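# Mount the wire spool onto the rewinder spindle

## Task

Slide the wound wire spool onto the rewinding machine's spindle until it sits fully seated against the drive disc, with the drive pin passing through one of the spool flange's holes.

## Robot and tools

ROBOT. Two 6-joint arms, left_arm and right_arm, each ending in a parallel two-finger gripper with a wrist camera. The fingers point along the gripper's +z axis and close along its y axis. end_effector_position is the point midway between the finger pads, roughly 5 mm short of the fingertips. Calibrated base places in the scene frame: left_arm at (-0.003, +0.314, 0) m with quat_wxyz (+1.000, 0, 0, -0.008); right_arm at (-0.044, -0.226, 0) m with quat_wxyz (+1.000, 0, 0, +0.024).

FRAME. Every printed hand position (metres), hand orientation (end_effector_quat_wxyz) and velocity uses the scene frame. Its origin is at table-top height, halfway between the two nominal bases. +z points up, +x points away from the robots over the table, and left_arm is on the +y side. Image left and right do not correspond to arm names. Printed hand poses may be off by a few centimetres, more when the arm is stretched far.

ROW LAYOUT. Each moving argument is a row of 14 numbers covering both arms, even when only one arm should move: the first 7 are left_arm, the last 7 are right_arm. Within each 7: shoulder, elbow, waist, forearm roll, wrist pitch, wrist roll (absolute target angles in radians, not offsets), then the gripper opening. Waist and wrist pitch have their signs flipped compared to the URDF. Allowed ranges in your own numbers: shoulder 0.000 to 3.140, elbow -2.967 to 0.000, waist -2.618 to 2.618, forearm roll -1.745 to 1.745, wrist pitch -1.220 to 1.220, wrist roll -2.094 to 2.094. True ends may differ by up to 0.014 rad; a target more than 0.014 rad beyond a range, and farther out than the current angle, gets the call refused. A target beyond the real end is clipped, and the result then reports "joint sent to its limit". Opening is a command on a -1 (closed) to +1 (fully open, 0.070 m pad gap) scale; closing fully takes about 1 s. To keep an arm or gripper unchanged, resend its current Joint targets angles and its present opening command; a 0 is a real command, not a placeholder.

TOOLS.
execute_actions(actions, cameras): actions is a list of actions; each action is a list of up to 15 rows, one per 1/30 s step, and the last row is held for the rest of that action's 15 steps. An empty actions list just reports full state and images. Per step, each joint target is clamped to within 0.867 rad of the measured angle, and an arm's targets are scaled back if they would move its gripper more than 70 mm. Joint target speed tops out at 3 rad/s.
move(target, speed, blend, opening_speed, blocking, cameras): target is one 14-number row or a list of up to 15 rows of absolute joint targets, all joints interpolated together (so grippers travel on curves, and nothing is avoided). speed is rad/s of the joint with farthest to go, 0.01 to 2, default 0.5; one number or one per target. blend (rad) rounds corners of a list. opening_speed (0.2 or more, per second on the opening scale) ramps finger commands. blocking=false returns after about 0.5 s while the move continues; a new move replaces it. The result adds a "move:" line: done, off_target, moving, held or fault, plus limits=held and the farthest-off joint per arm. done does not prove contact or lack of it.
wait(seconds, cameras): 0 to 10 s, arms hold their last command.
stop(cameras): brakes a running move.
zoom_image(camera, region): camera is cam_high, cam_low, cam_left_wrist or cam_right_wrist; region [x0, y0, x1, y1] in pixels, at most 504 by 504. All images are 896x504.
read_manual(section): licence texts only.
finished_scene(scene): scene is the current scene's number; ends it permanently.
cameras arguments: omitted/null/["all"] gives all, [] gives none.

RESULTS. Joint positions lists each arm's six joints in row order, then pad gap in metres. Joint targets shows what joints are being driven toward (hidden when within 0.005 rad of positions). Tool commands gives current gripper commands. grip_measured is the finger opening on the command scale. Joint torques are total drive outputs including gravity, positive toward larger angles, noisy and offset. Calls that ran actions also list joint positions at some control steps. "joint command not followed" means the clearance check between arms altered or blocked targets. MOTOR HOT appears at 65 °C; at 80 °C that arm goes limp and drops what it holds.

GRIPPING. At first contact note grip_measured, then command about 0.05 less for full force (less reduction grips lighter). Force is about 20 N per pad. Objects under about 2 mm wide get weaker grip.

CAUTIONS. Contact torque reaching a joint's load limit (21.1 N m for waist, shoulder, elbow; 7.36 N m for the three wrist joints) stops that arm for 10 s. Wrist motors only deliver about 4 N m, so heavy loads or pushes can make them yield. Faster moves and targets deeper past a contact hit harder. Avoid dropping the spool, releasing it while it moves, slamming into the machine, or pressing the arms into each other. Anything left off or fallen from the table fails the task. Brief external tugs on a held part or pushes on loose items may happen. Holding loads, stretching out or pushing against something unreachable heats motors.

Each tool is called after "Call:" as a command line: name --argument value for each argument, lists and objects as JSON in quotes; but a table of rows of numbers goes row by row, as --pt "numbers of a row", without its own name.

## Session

Call:
execute_actions --actions '[]'

Scene clock: 0.00 s.
left_arm: end_effector_position=(+0.2525, -0.0762, +0.3904) grip_measured=+0.99 end_effector_quat_wxyz=(+0.428, +0.574, +0.626, -0.309) | right_arm: end_effector_position=(+0.2820, -0.3620, +0.2096) grip_measured=+0.99 end_effector_quat_wxyz=(+0.307, +0.172, +0.932, -0.087)
Joint names: [shoulder, elbow, waist, forearm roll, wrist pitch, wrist roll]
Joint positions: left_arm=[1.626 -1.8 0.721 -0.709 -0.946 0.895 0.07] | right_arm=[1.324 -1.07 0.402 -0.092 -0.758 0.057 0.07]
Joint torques (N m): no reading
Motor temperatures (°C): left_arm=[32 31 34 34 33 29] | right_arm=[37 31 29 33 37 28]
Joint targets: left_arm=[1.626 -1.800 0.721 -0.709 -0.946 0.895] | right_arm=[1.324 -1.070 0.402 -0.092 -0.758 0.057]
Tool commands: left_gripper/opening=+1.0 right_gripper/opening=+1.0

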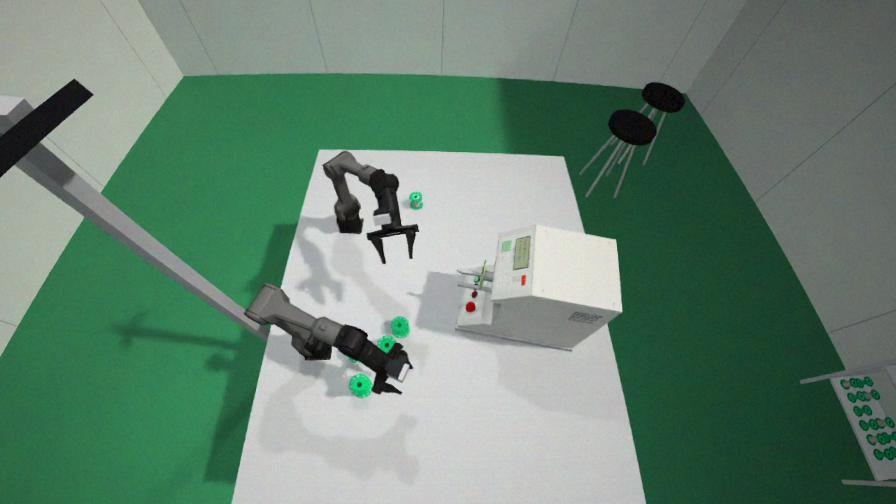

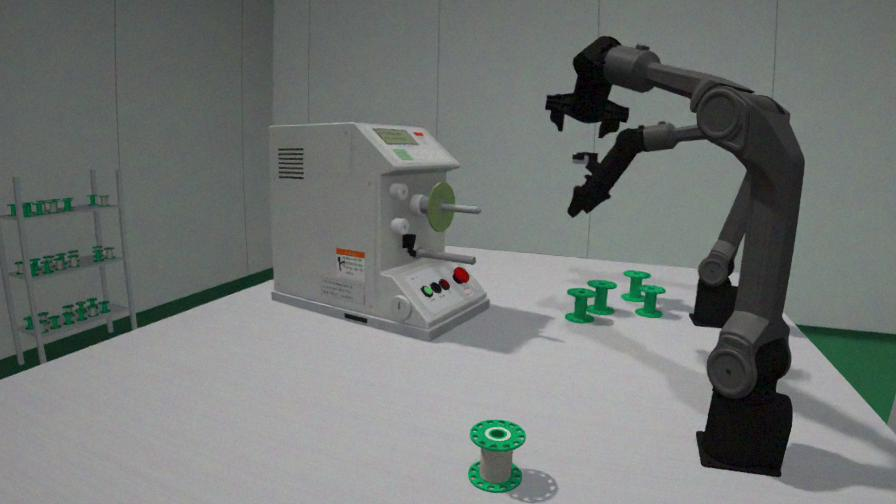

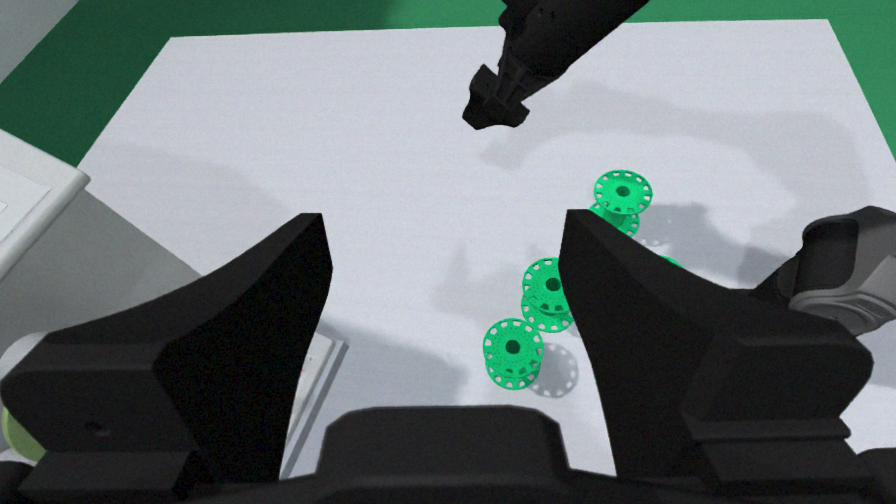

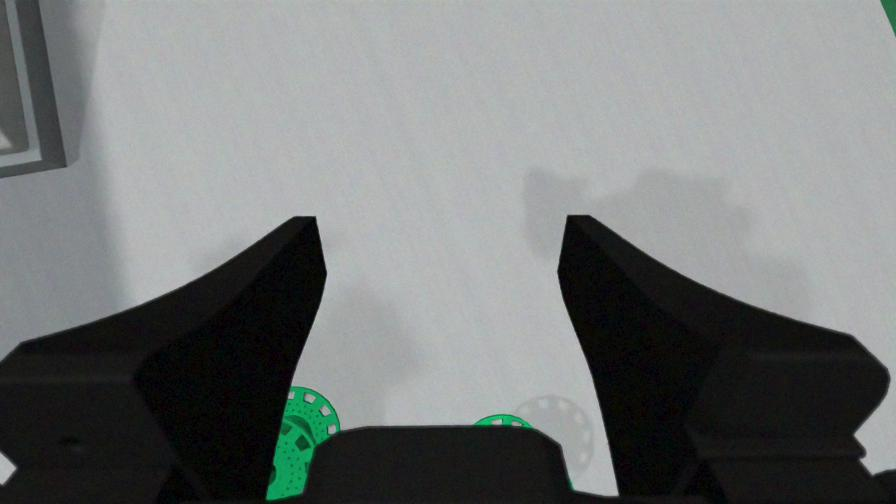

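Call:
move --target '[1.041, -1.001, -0.326, 0, -1.011, 0, 1, 1.324, -1.07, 0.402, -0.092, -0.758, 0.057, 1]' --speed 0.9

Call:
zoom_image --camera "cam_high" --region '[400, 220, 540, 330]'

Call:
zoom_image --camera "cam_low" --region '[380, 160, 520, 340]'

Scene clock: 3.67 s.
left_arm: end_effector_position=(+0.2502, +0.3953, +0.2375) grip_measured=+0.99 end_effector_quat_wxyz=(+0.295, -0.148, +0.943, +0.046) | right_arm: end_effector_position=(+0.2820, -0.3620, +0.2096) grip_measured=+0.99 end_effector_quat_wxyz=(+0.307, +0.172, +0.932, -0.087)
Joint positions: left_arm=[1.04 -1 -0.327 0 -1.011 -0.001 0.07] | right_arm=[1.324 -1.07 0.402 -0.092 -0.758 0.057 0.07]
Joint torques (N m): left_arm=[-0.6 -8.2 1.17 -0.01 0.53 0.25] | right_arm=[-3.11 -6.77 0.03 0.08 0.66 -0.14]
move: done

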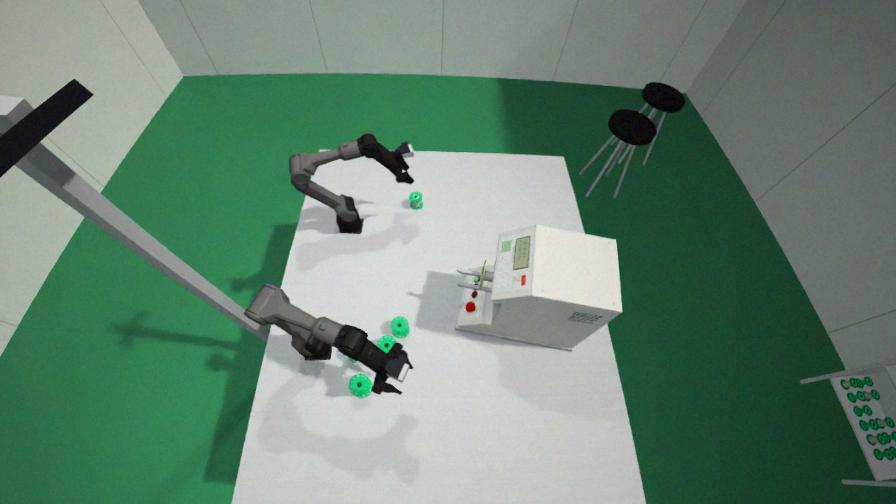

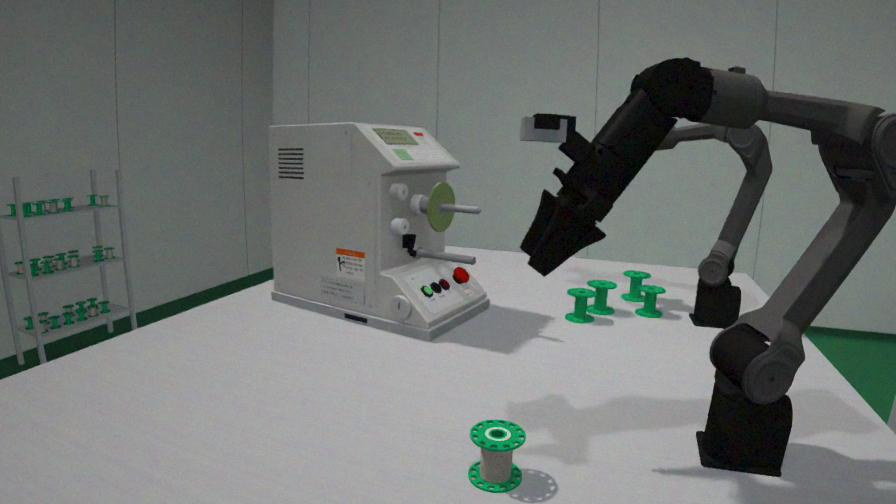

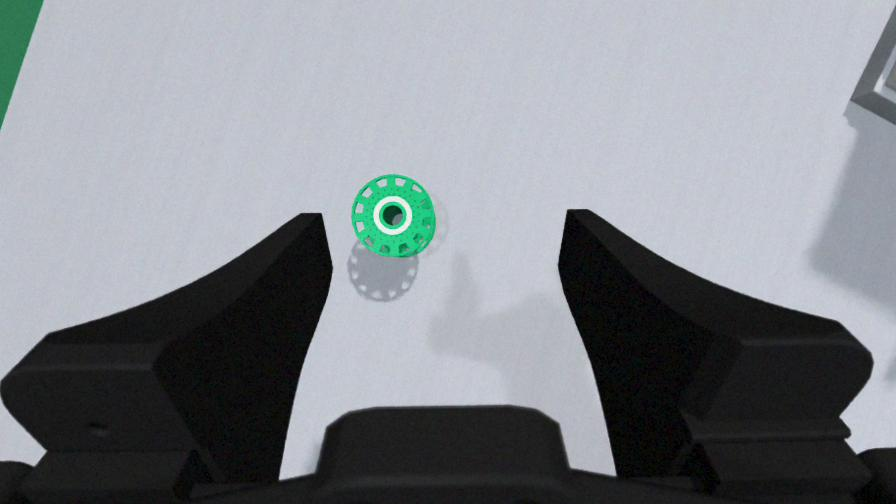

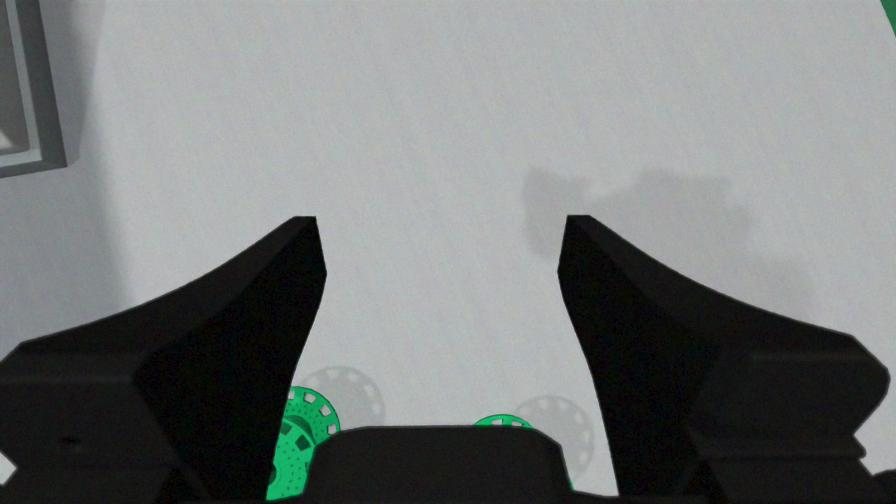

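Scaled by 3.600 from the camera's 896x504 image, which has a finer 1280x720 frame.

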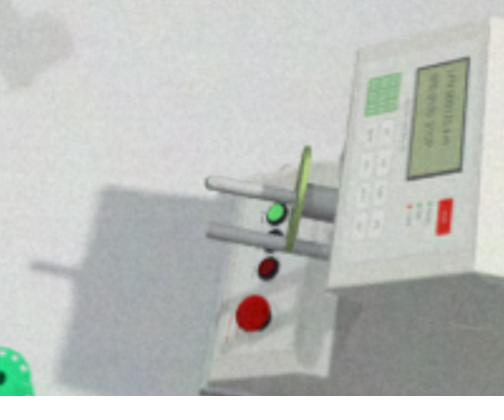

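Scaled by 2.800 from the camera's 896x504 image, which has a finer 1280x720 frame.

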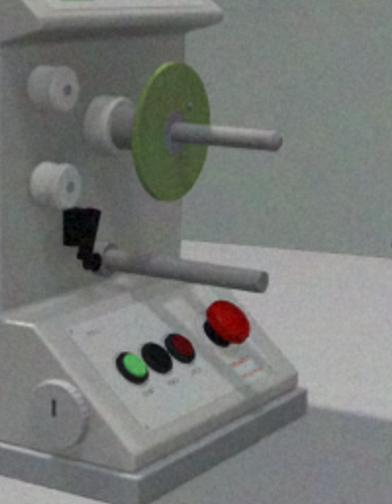

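Call:
move --target '[1.6271, -1.146, -0.4552, 0, -1.1769, -0.8, 1, 1.2874, -1.2848, 0.4079, 1.3226, -1.0689, -1.3746, 1]' --speed 0.8

Call:
zoom_image --camera "cam_left_wrist" --region '[320, 60, 580, 320]'

Call:
zoom_image --camera "cam_right_wrist" --region '[320, 100, 600, 340]'

Scene clock: 17.63 s.
left_arm: end_effector_position=(+0.2634, +0.4389, +0.1045) grip_measured=+0.99 end_effector_quat_wxyz=(-0.001, -0.581, +0.814, +0.000) | right_arm: end_effector_position=(+0.3183, -0.1612, +0.4095) grip_measured=+0.99 end_effector_quat_wxyz=(+0.606, -0.256, +0.722, +0.215)
Joint positions: left_arm=[1.629 -1.146 -0.455 0 -1.177 -0.8 0.07] | right_arm=[1.287 -1.285 0.408 1.323 -1.069 -1.375 0.07]
Joint torques (N m): left_arm=[-6.67 -7.09 0.2 0 0.07 0.26] | right_arm=[-2.26 -5.81 1.27 1.1 0.38 -0.06]
move: done

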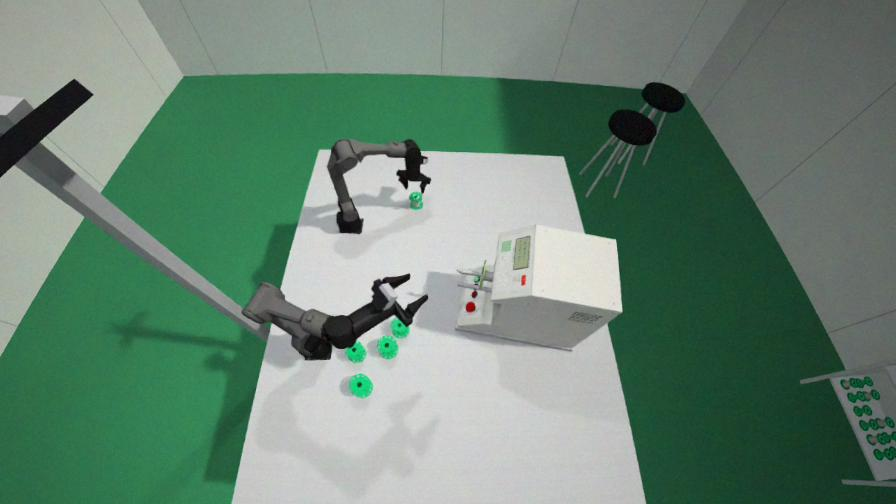

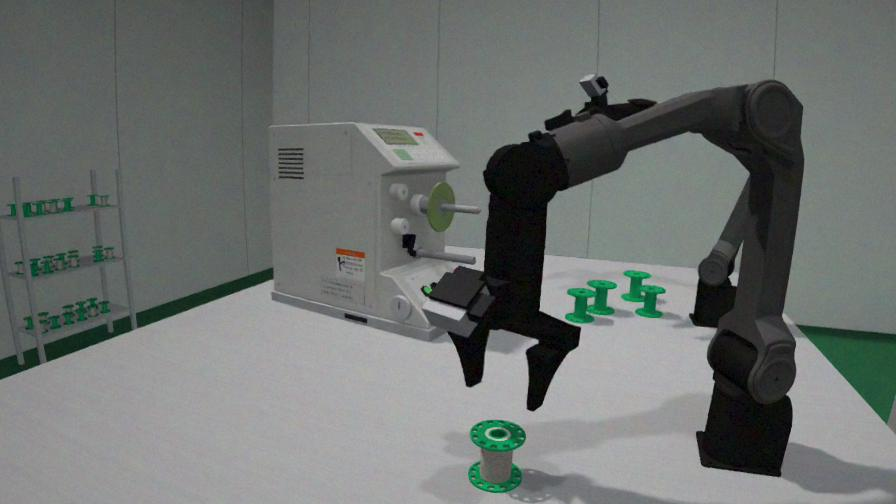

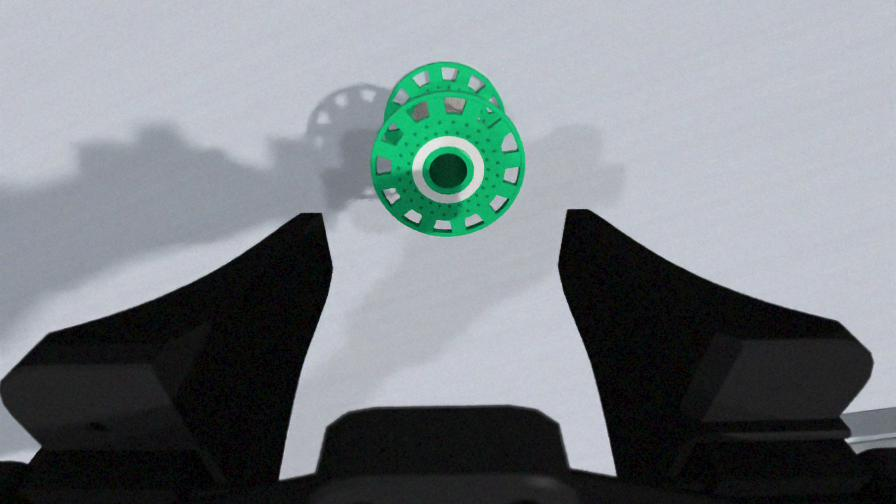

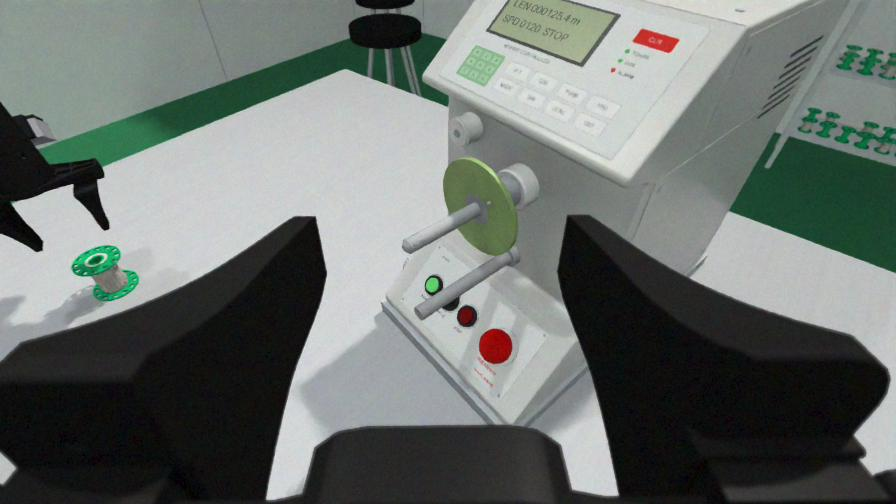

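Scaled by 1.938 from the camera's 896x504 image, which has a finer 1280x720 frame.

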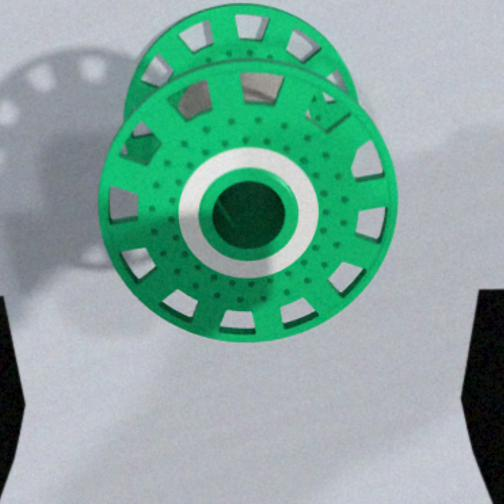

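Scaled by 1.800 from the camera's 896x504 image, which has a finer 1280x720 frame.

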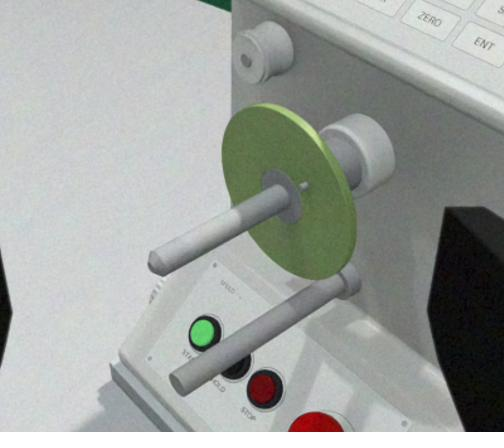

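Call:
zoom_image --camera "cam_right_wrist" --region '[370, 270, 600, 440]'

Call:
zoom_image --camera "cam_right_wrist" --region '[395, 150, 535, 270]'

Call:
zoom_image --camera "cam_high" --region '[440, 210, 640, 360]'

Scaled by 2.191 from the camera's 896x504 image, which has a finer 1280x720 frame.

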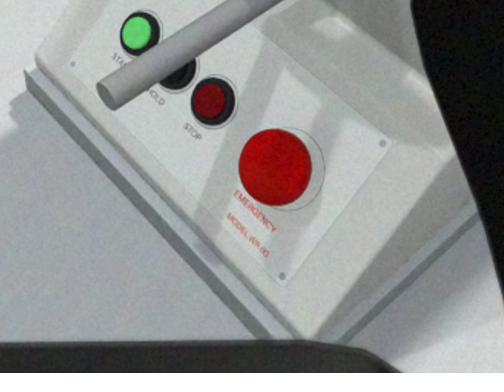

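Scaled by 3.600 from the camera's 896x504 image, which has a finer 1280x720 frame.

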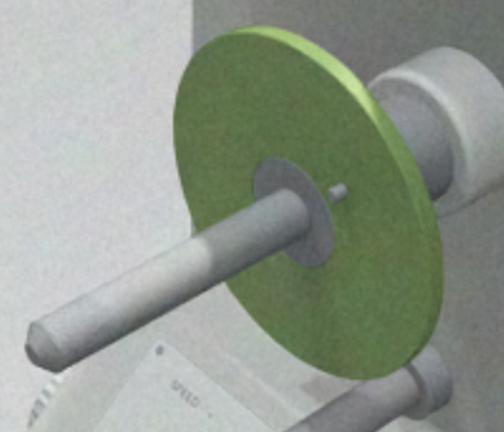

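Scaled by 2.520 from the camera's 896x504 image, which has a finer 1280x720 frame.

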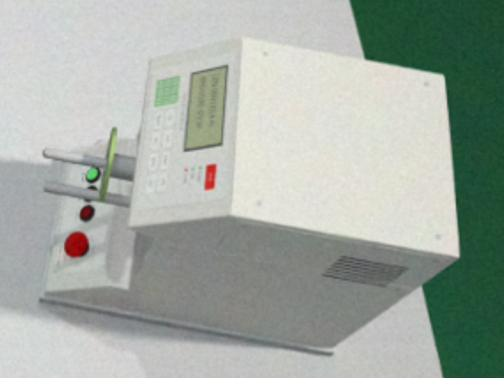

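Call:
move --target '[1.7100, -1.0271, -0.4537, 0, -0.9751, -0.87, 1, 1.2874, -1.2848, 0.4079, 1.3226, -1.0689, -1.3746, 1]' --speed 0.25 --cameras '["cam_left_wrist", "cam_low"]'

Call:
zoom_image --camera "cam_left_wrist" --region '[320, 80, 580, 340]'

Call:
zoom_image --camera "cam_low" --region '[430, 330, 610, 500]'

Scene clock: 41.47 s.
left_arm: end_effector_position=(+0.2657, +0.4398, +0.0525) grip_measured=+0.99 end_effector_quat_wxyz=(-0.001, -0.609, +0.793, +0.000) | right_arm: end_effector_position=(+0.3183, -0.1612, +0.4095) grip_measured=+0.99 end_effector_quat_wxyz=(+0.606, -0.256, +0.722, +0.215)
Joint positions: left_arm=[1.711 -1.026 -0.454 0 -0.975 -0.87 0.07] | right_arm=[1.287 -1.285 0.408 1.323 -1.069 -1.375 0.07]
Joint torques (N m): left_arm=[-6.41 -6 1.18 -0.06 -0.02 0.14] | right_arm=[-1.56 -4.69 0.24 1.15 0.37 -0.13]
move: done
Images, in order: cam_low, cam_left_wrist.

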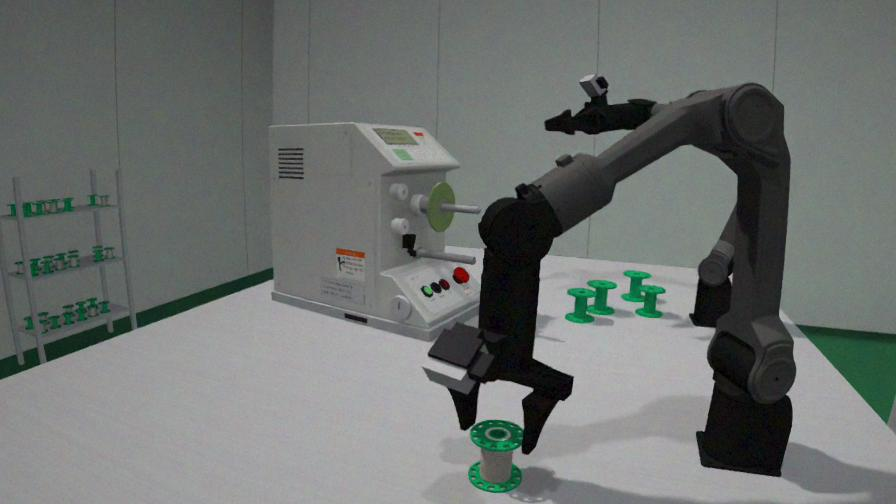

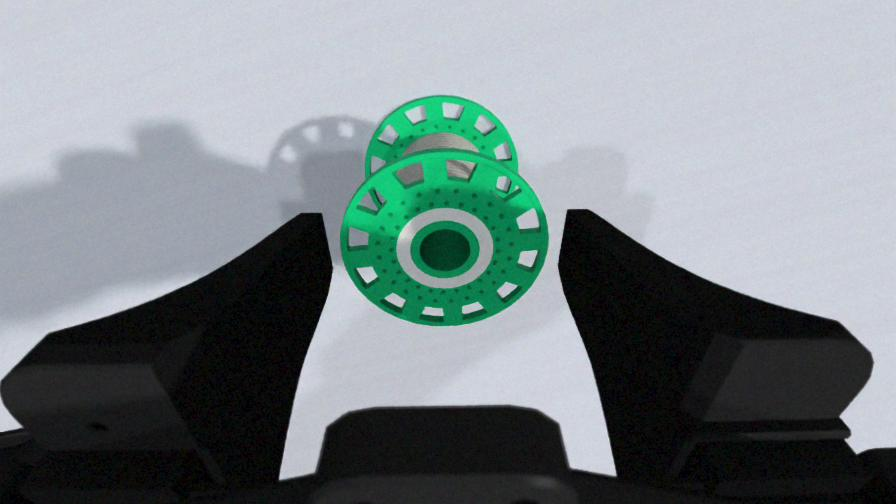

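Scaled by 1.938 from the camera's 896x504 image, which has a finer 1280x720 frame.

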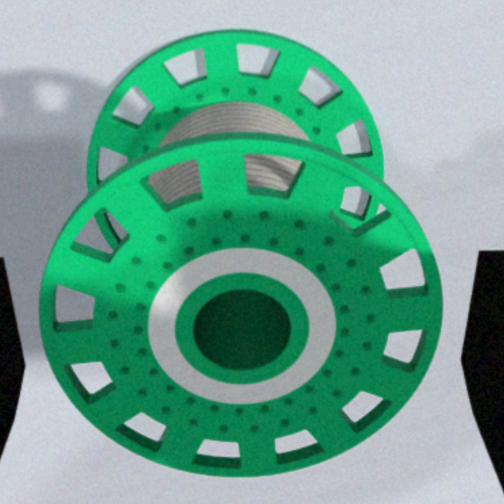

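Scaled by 2.800 from the camera's 896x504 image, which has a finer 1280x720 frame.

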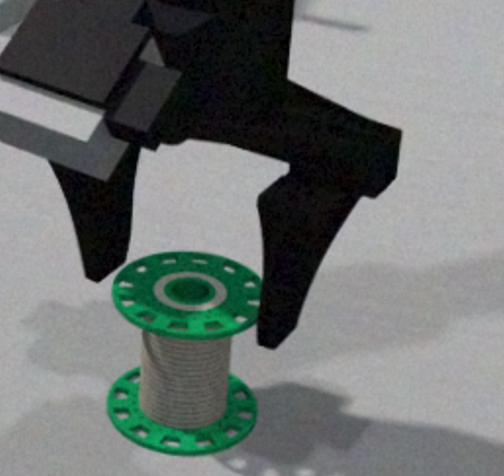

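Call:
move --pt "1.7104 -1.0368 -0.4586 0 -0.9844 -0.865 1 1.2874 -1.2848 0.4079 1.3226 -1.0689 -1.3746 1" --pt "1.7104 -1.0368 -0.4586 0 -0.9844 -0.865 0.65 1.2874 -1.2848 0.4079 1.3226 -1.0689 -1.3746 1" --speed 0.15 --opening_speed 0.4 --cameras '["cam_left_wrist", "cam_low"]'

Call:
zoom_image --camera "cam_left_wrist" --region '[320, 80, 580, 340]'

Call:
zoom_image --camera "cam_low" --region '[430, 330, 610, 500]'

Scene clock: 45.53 s.
left_arm: end_effector_position=(+0.2668, +0.4416, +0.0552) grip_measured=+0.70 end_effector_quat_wxyz=(+0.000, -0.608, +0.794, +0.000) | right_arm: end_effector_position=(+0.3183, -0.1612, +0.4095) grip_measured=+0.99 end_effector_quat_wxyz=(+0.606, -0.256, +0.722, +0.215)
Joint positions: left_arm=[1.71 -1.037 -0.458 0 -0.984 -0.865 0.059] | right_arm=[1.287 -1.285 0.408 1.323 -1.069 -1.375 0.07]
Joint torques (N m): left_arm=[-4.89 -6.23 -0.16 0 0.14 0.21] | right_arm=[-1.55 -4.73 0.09 1.12 0.33 -0.11]
move: done
Images, in order: cam_low, cam_left_wrist.

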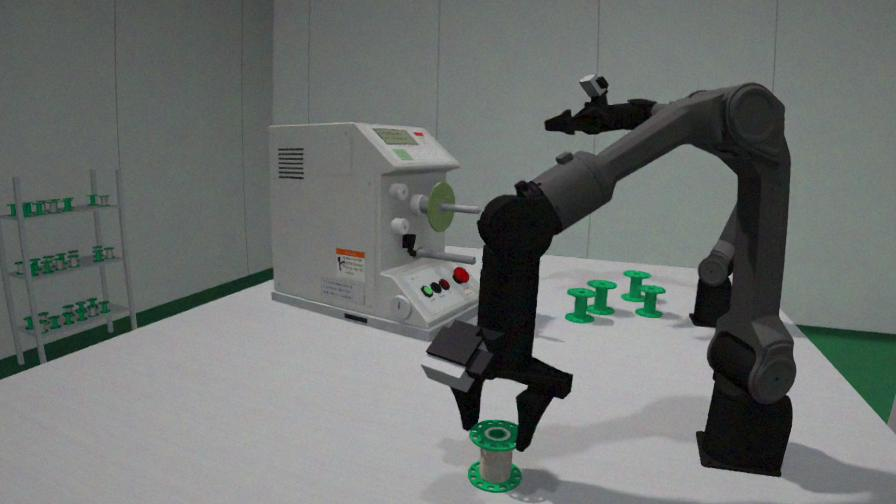

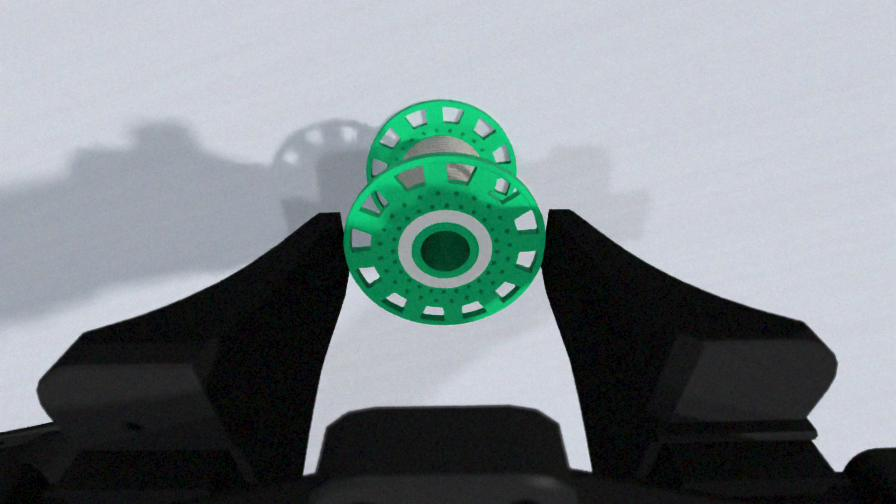

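Scaled by 1.938 from the camera's 896x504 image, which has a finer 1280x720 frame.

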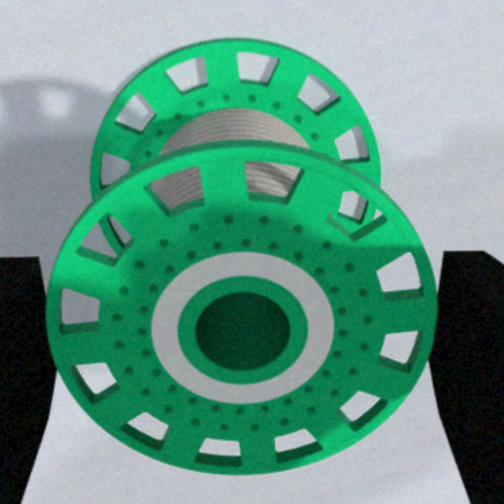

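Scaled by 2.800 from the camera's 896x504 image, which has a finer 1280x720 frame.

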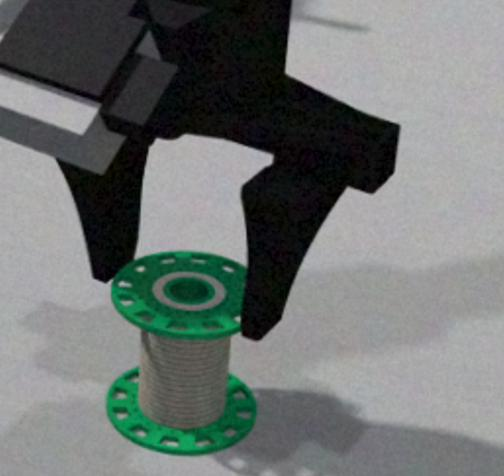

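Call:
move --pt "1.6362 -1.1776 -0.4586 0 -1.1994 -0.865 0.65 1.2874 -1.2848 0.4079 1.3226 -1.0689 -1.3746 1" --speed 0.3 --cameras '["cam_left_wrist", "cam_low"]'

Scene clock: 50.90 s.
left_arm: end_effector_position=(+0.2670, +0.4417, +0.1106) grip_measured=+0.70 end_effector_quat_wxyz=(+0.001, -0.608, +0.794, +0.000) | right_arm: end_effector_position=(+0.3183, -0.1612, +0.4095) grip_measured=+0.99 end_effector_quat_wxyz=(+0.606, -0.256, +0.722, +0.215)
Joint positions: left_arm=[1.635 -1.179 -0.458 0 -1.2 -0.865 0.059] | right_arm=[1.287 -1.285 0.408 1.323 -1.069 -1.375 0.07]
Joint torques (N m): left_arm=[-6.15 -5.63 1.16 0.05 0.15 0.03] | right_arm=[-1.58 -4.72 0.07 1.06 0.27 -0.08]
move: done
Images, in order: cam_low, cam_left_wrist.

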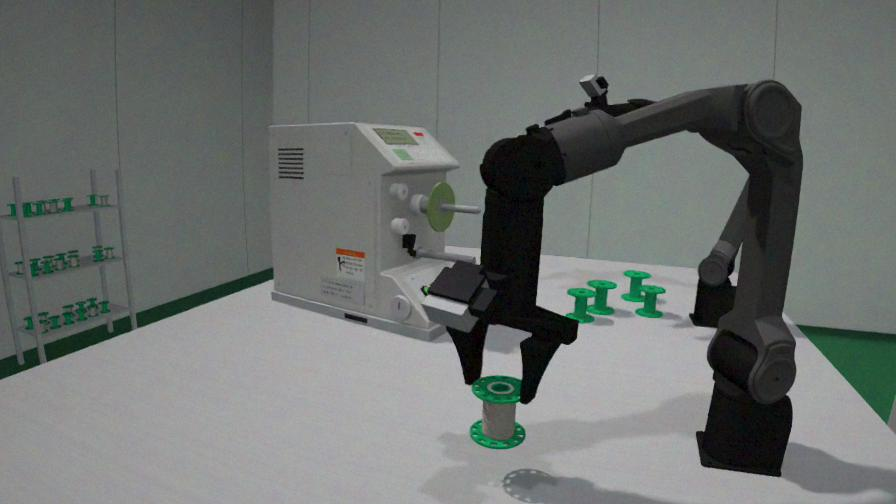

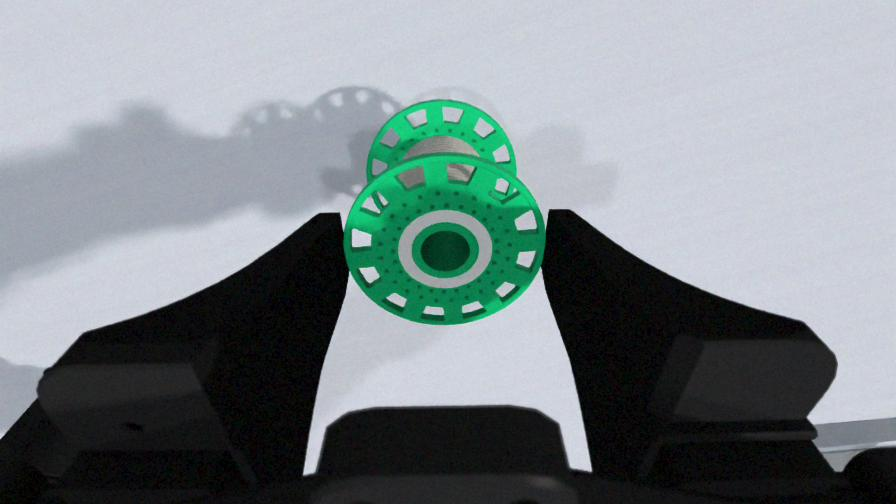

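Call:
move --pt "1.6 -0.80 0.45 -1.03 1.10 -0.93 0.65 1.2874 -1.2848 0.4079 1.3226 -1.0689 -1.3746 1" --pt "1.8306 -0.9825 1.108 -1.0931 1.1211 -0.8722 0.65 1.2874 -1.2848 0.4079 1.3226 -1.0689 -1.3746 1" --speed '[0.7, 0.4]' --blend 0.1

Call:
zoom_image --camera "cam_right_wrist" --region '[300, 130, 580, 370]'

Call:
zoom_image --camera "cam_left_wrist" --region '[330, 0, 590, 260]'

Call:
zoom_image --camera "cam_low" --region '[400, 150, 600, 280]'

Call:
zoom_image --camera "cam_high" --region '[400, 230, 500, 300]'

Scene clock: 57.70 s.
left_arm: end_effector_position=(+0.3468, -0.0065, +0.2287) grip_measured=+0.70 end_effector_quat_wxyz=(+0.448, -0.448, +0.547, -0.547) | right_arm: end_effector_position=(+0.3183, -0.1612, +0.4095) grip_measured=+0.99 end_effector_quat_wxyz=(+0.606, -0.256, +0.722, +0.215)
Joint positions: left_arm=[1.831 -0.983 1.109 -1.093 1.121 -0.872 0.059] | right_arm=[1.287 -1.285 0.408 1.323 -1.069 -1.375 0.07]
Joint torques (N m): left_arm=[-8.9 -6.96 -0.25 0.93 0.84 0.23] | right_arm=[-1.57 -4.75 0.1 0.99 0.19 -0.03]
move: done

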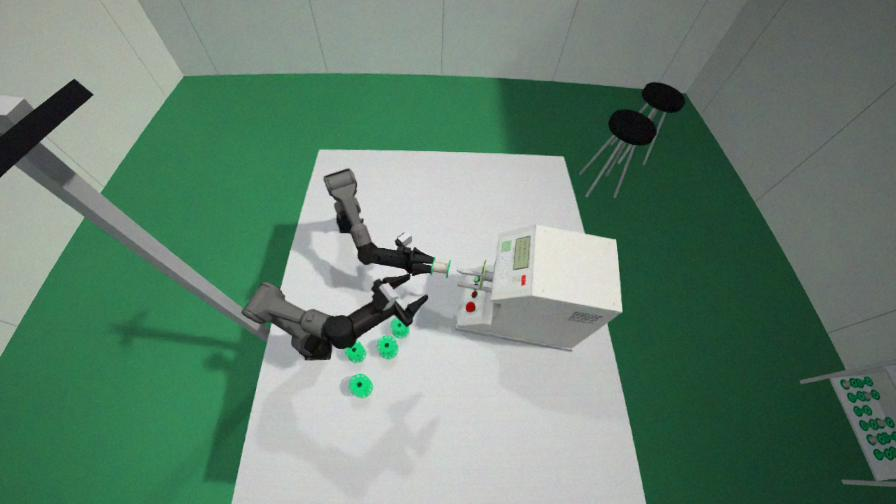

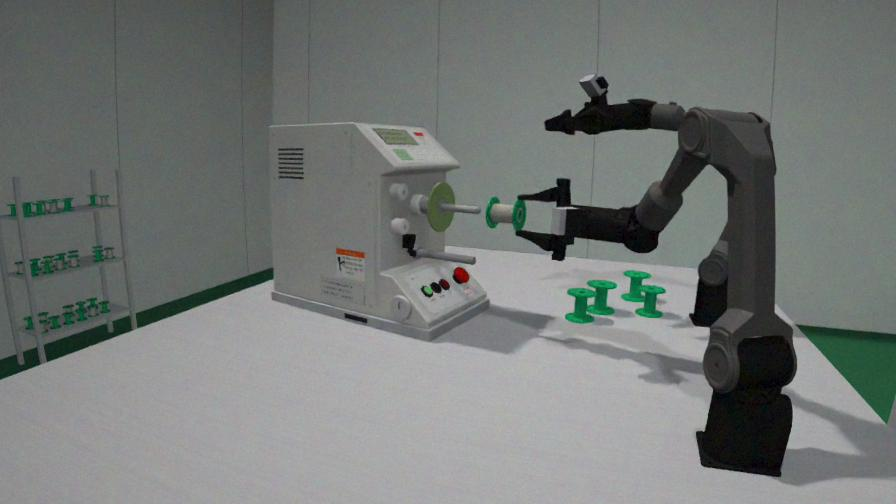

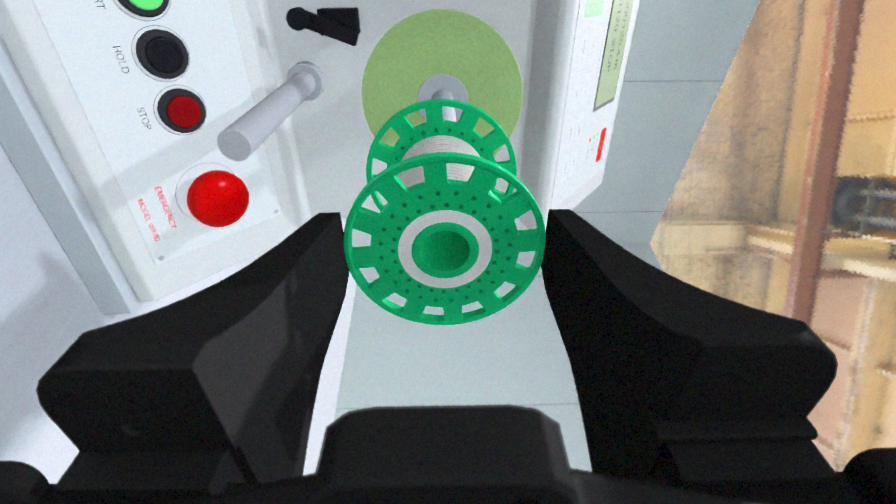

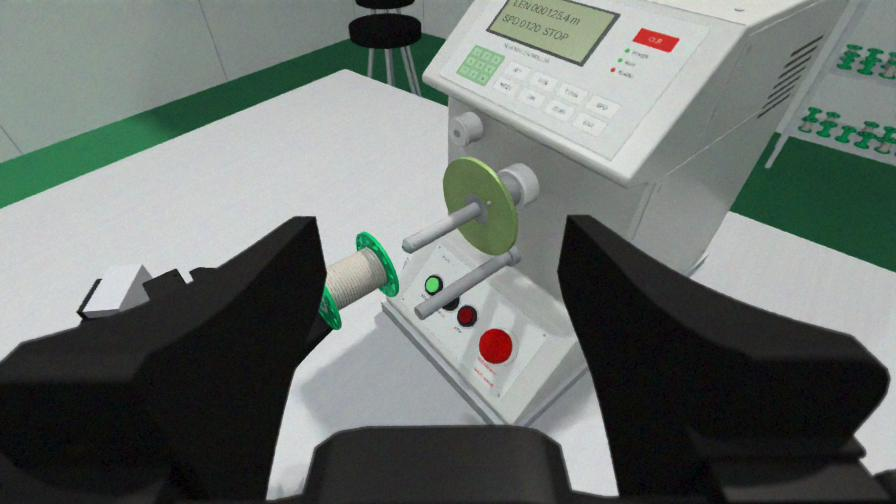

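Scaled by 1.800 from the camera's 896x504 image, which has a finer 1280x720 frame.

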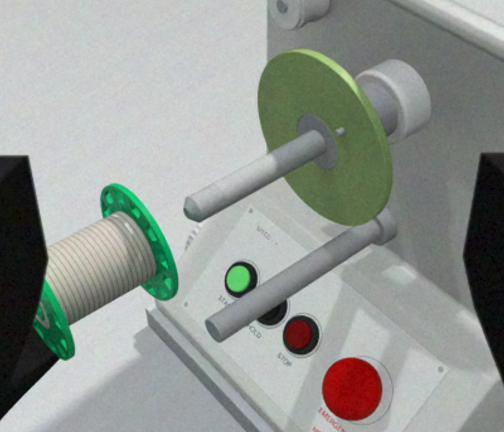

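Scaled by 1.938 from the camera's 896x504 image, which has a finer 1280x720 frame.

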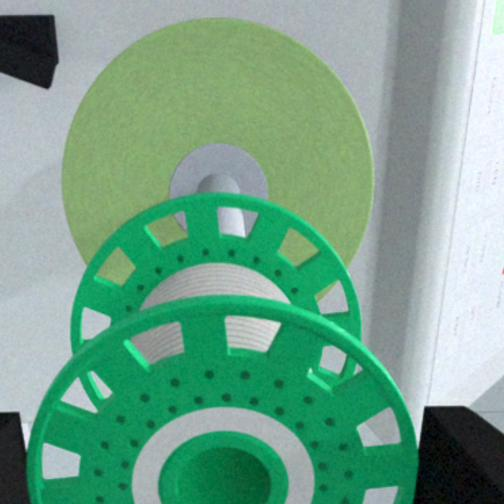

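Scaled by 2.520 from the camera's 896x504 image, which has a finer 1280x720 frame.

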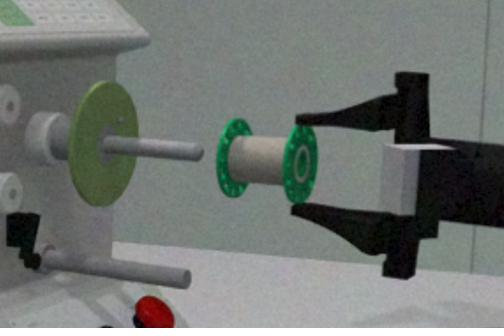

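Scaled by 5.040 from the camera's 896x504 image, which has a finer 1280x720 frame.

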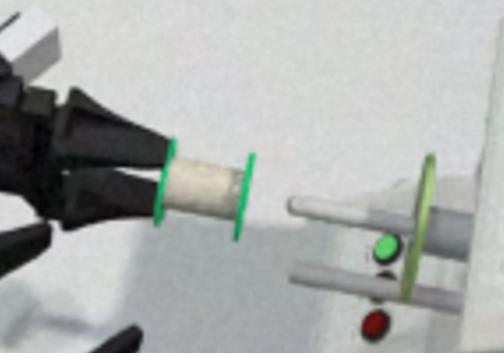

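Call:
zoom_image --camera "cam_left_wrist" --region '[390, 50, 500, 160]'

Call:
zoom_image --camera "cam_high" --region '[420, 245, 500, 290]'

Call:
zoom_image --camera "cam_right_wrist" --region '[330, 180, 500, 330]'

Scaled by 4.582 from the camera's 896x504 image, which has a finer 1280x720 frame.

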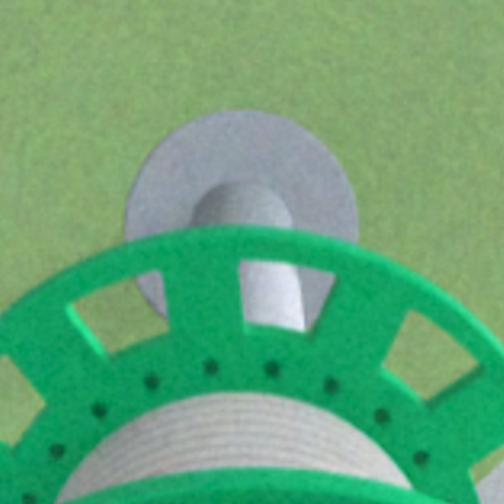

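Scaled by 6.300 from the camera's 896x504 image, which has a finer 1280x720 frame.

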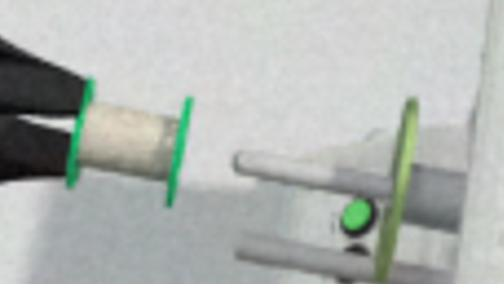

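Scaled by 2.965 from the camera's 896x504 image, which has a finer 1280x720 frame.

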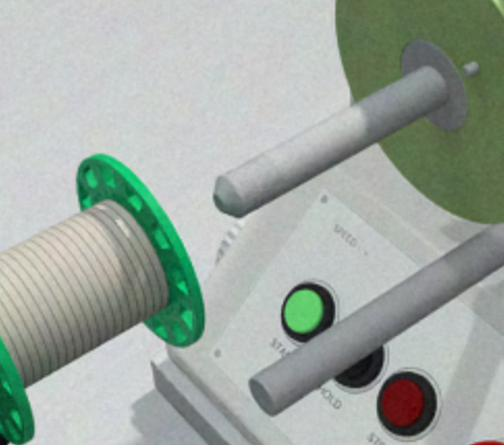

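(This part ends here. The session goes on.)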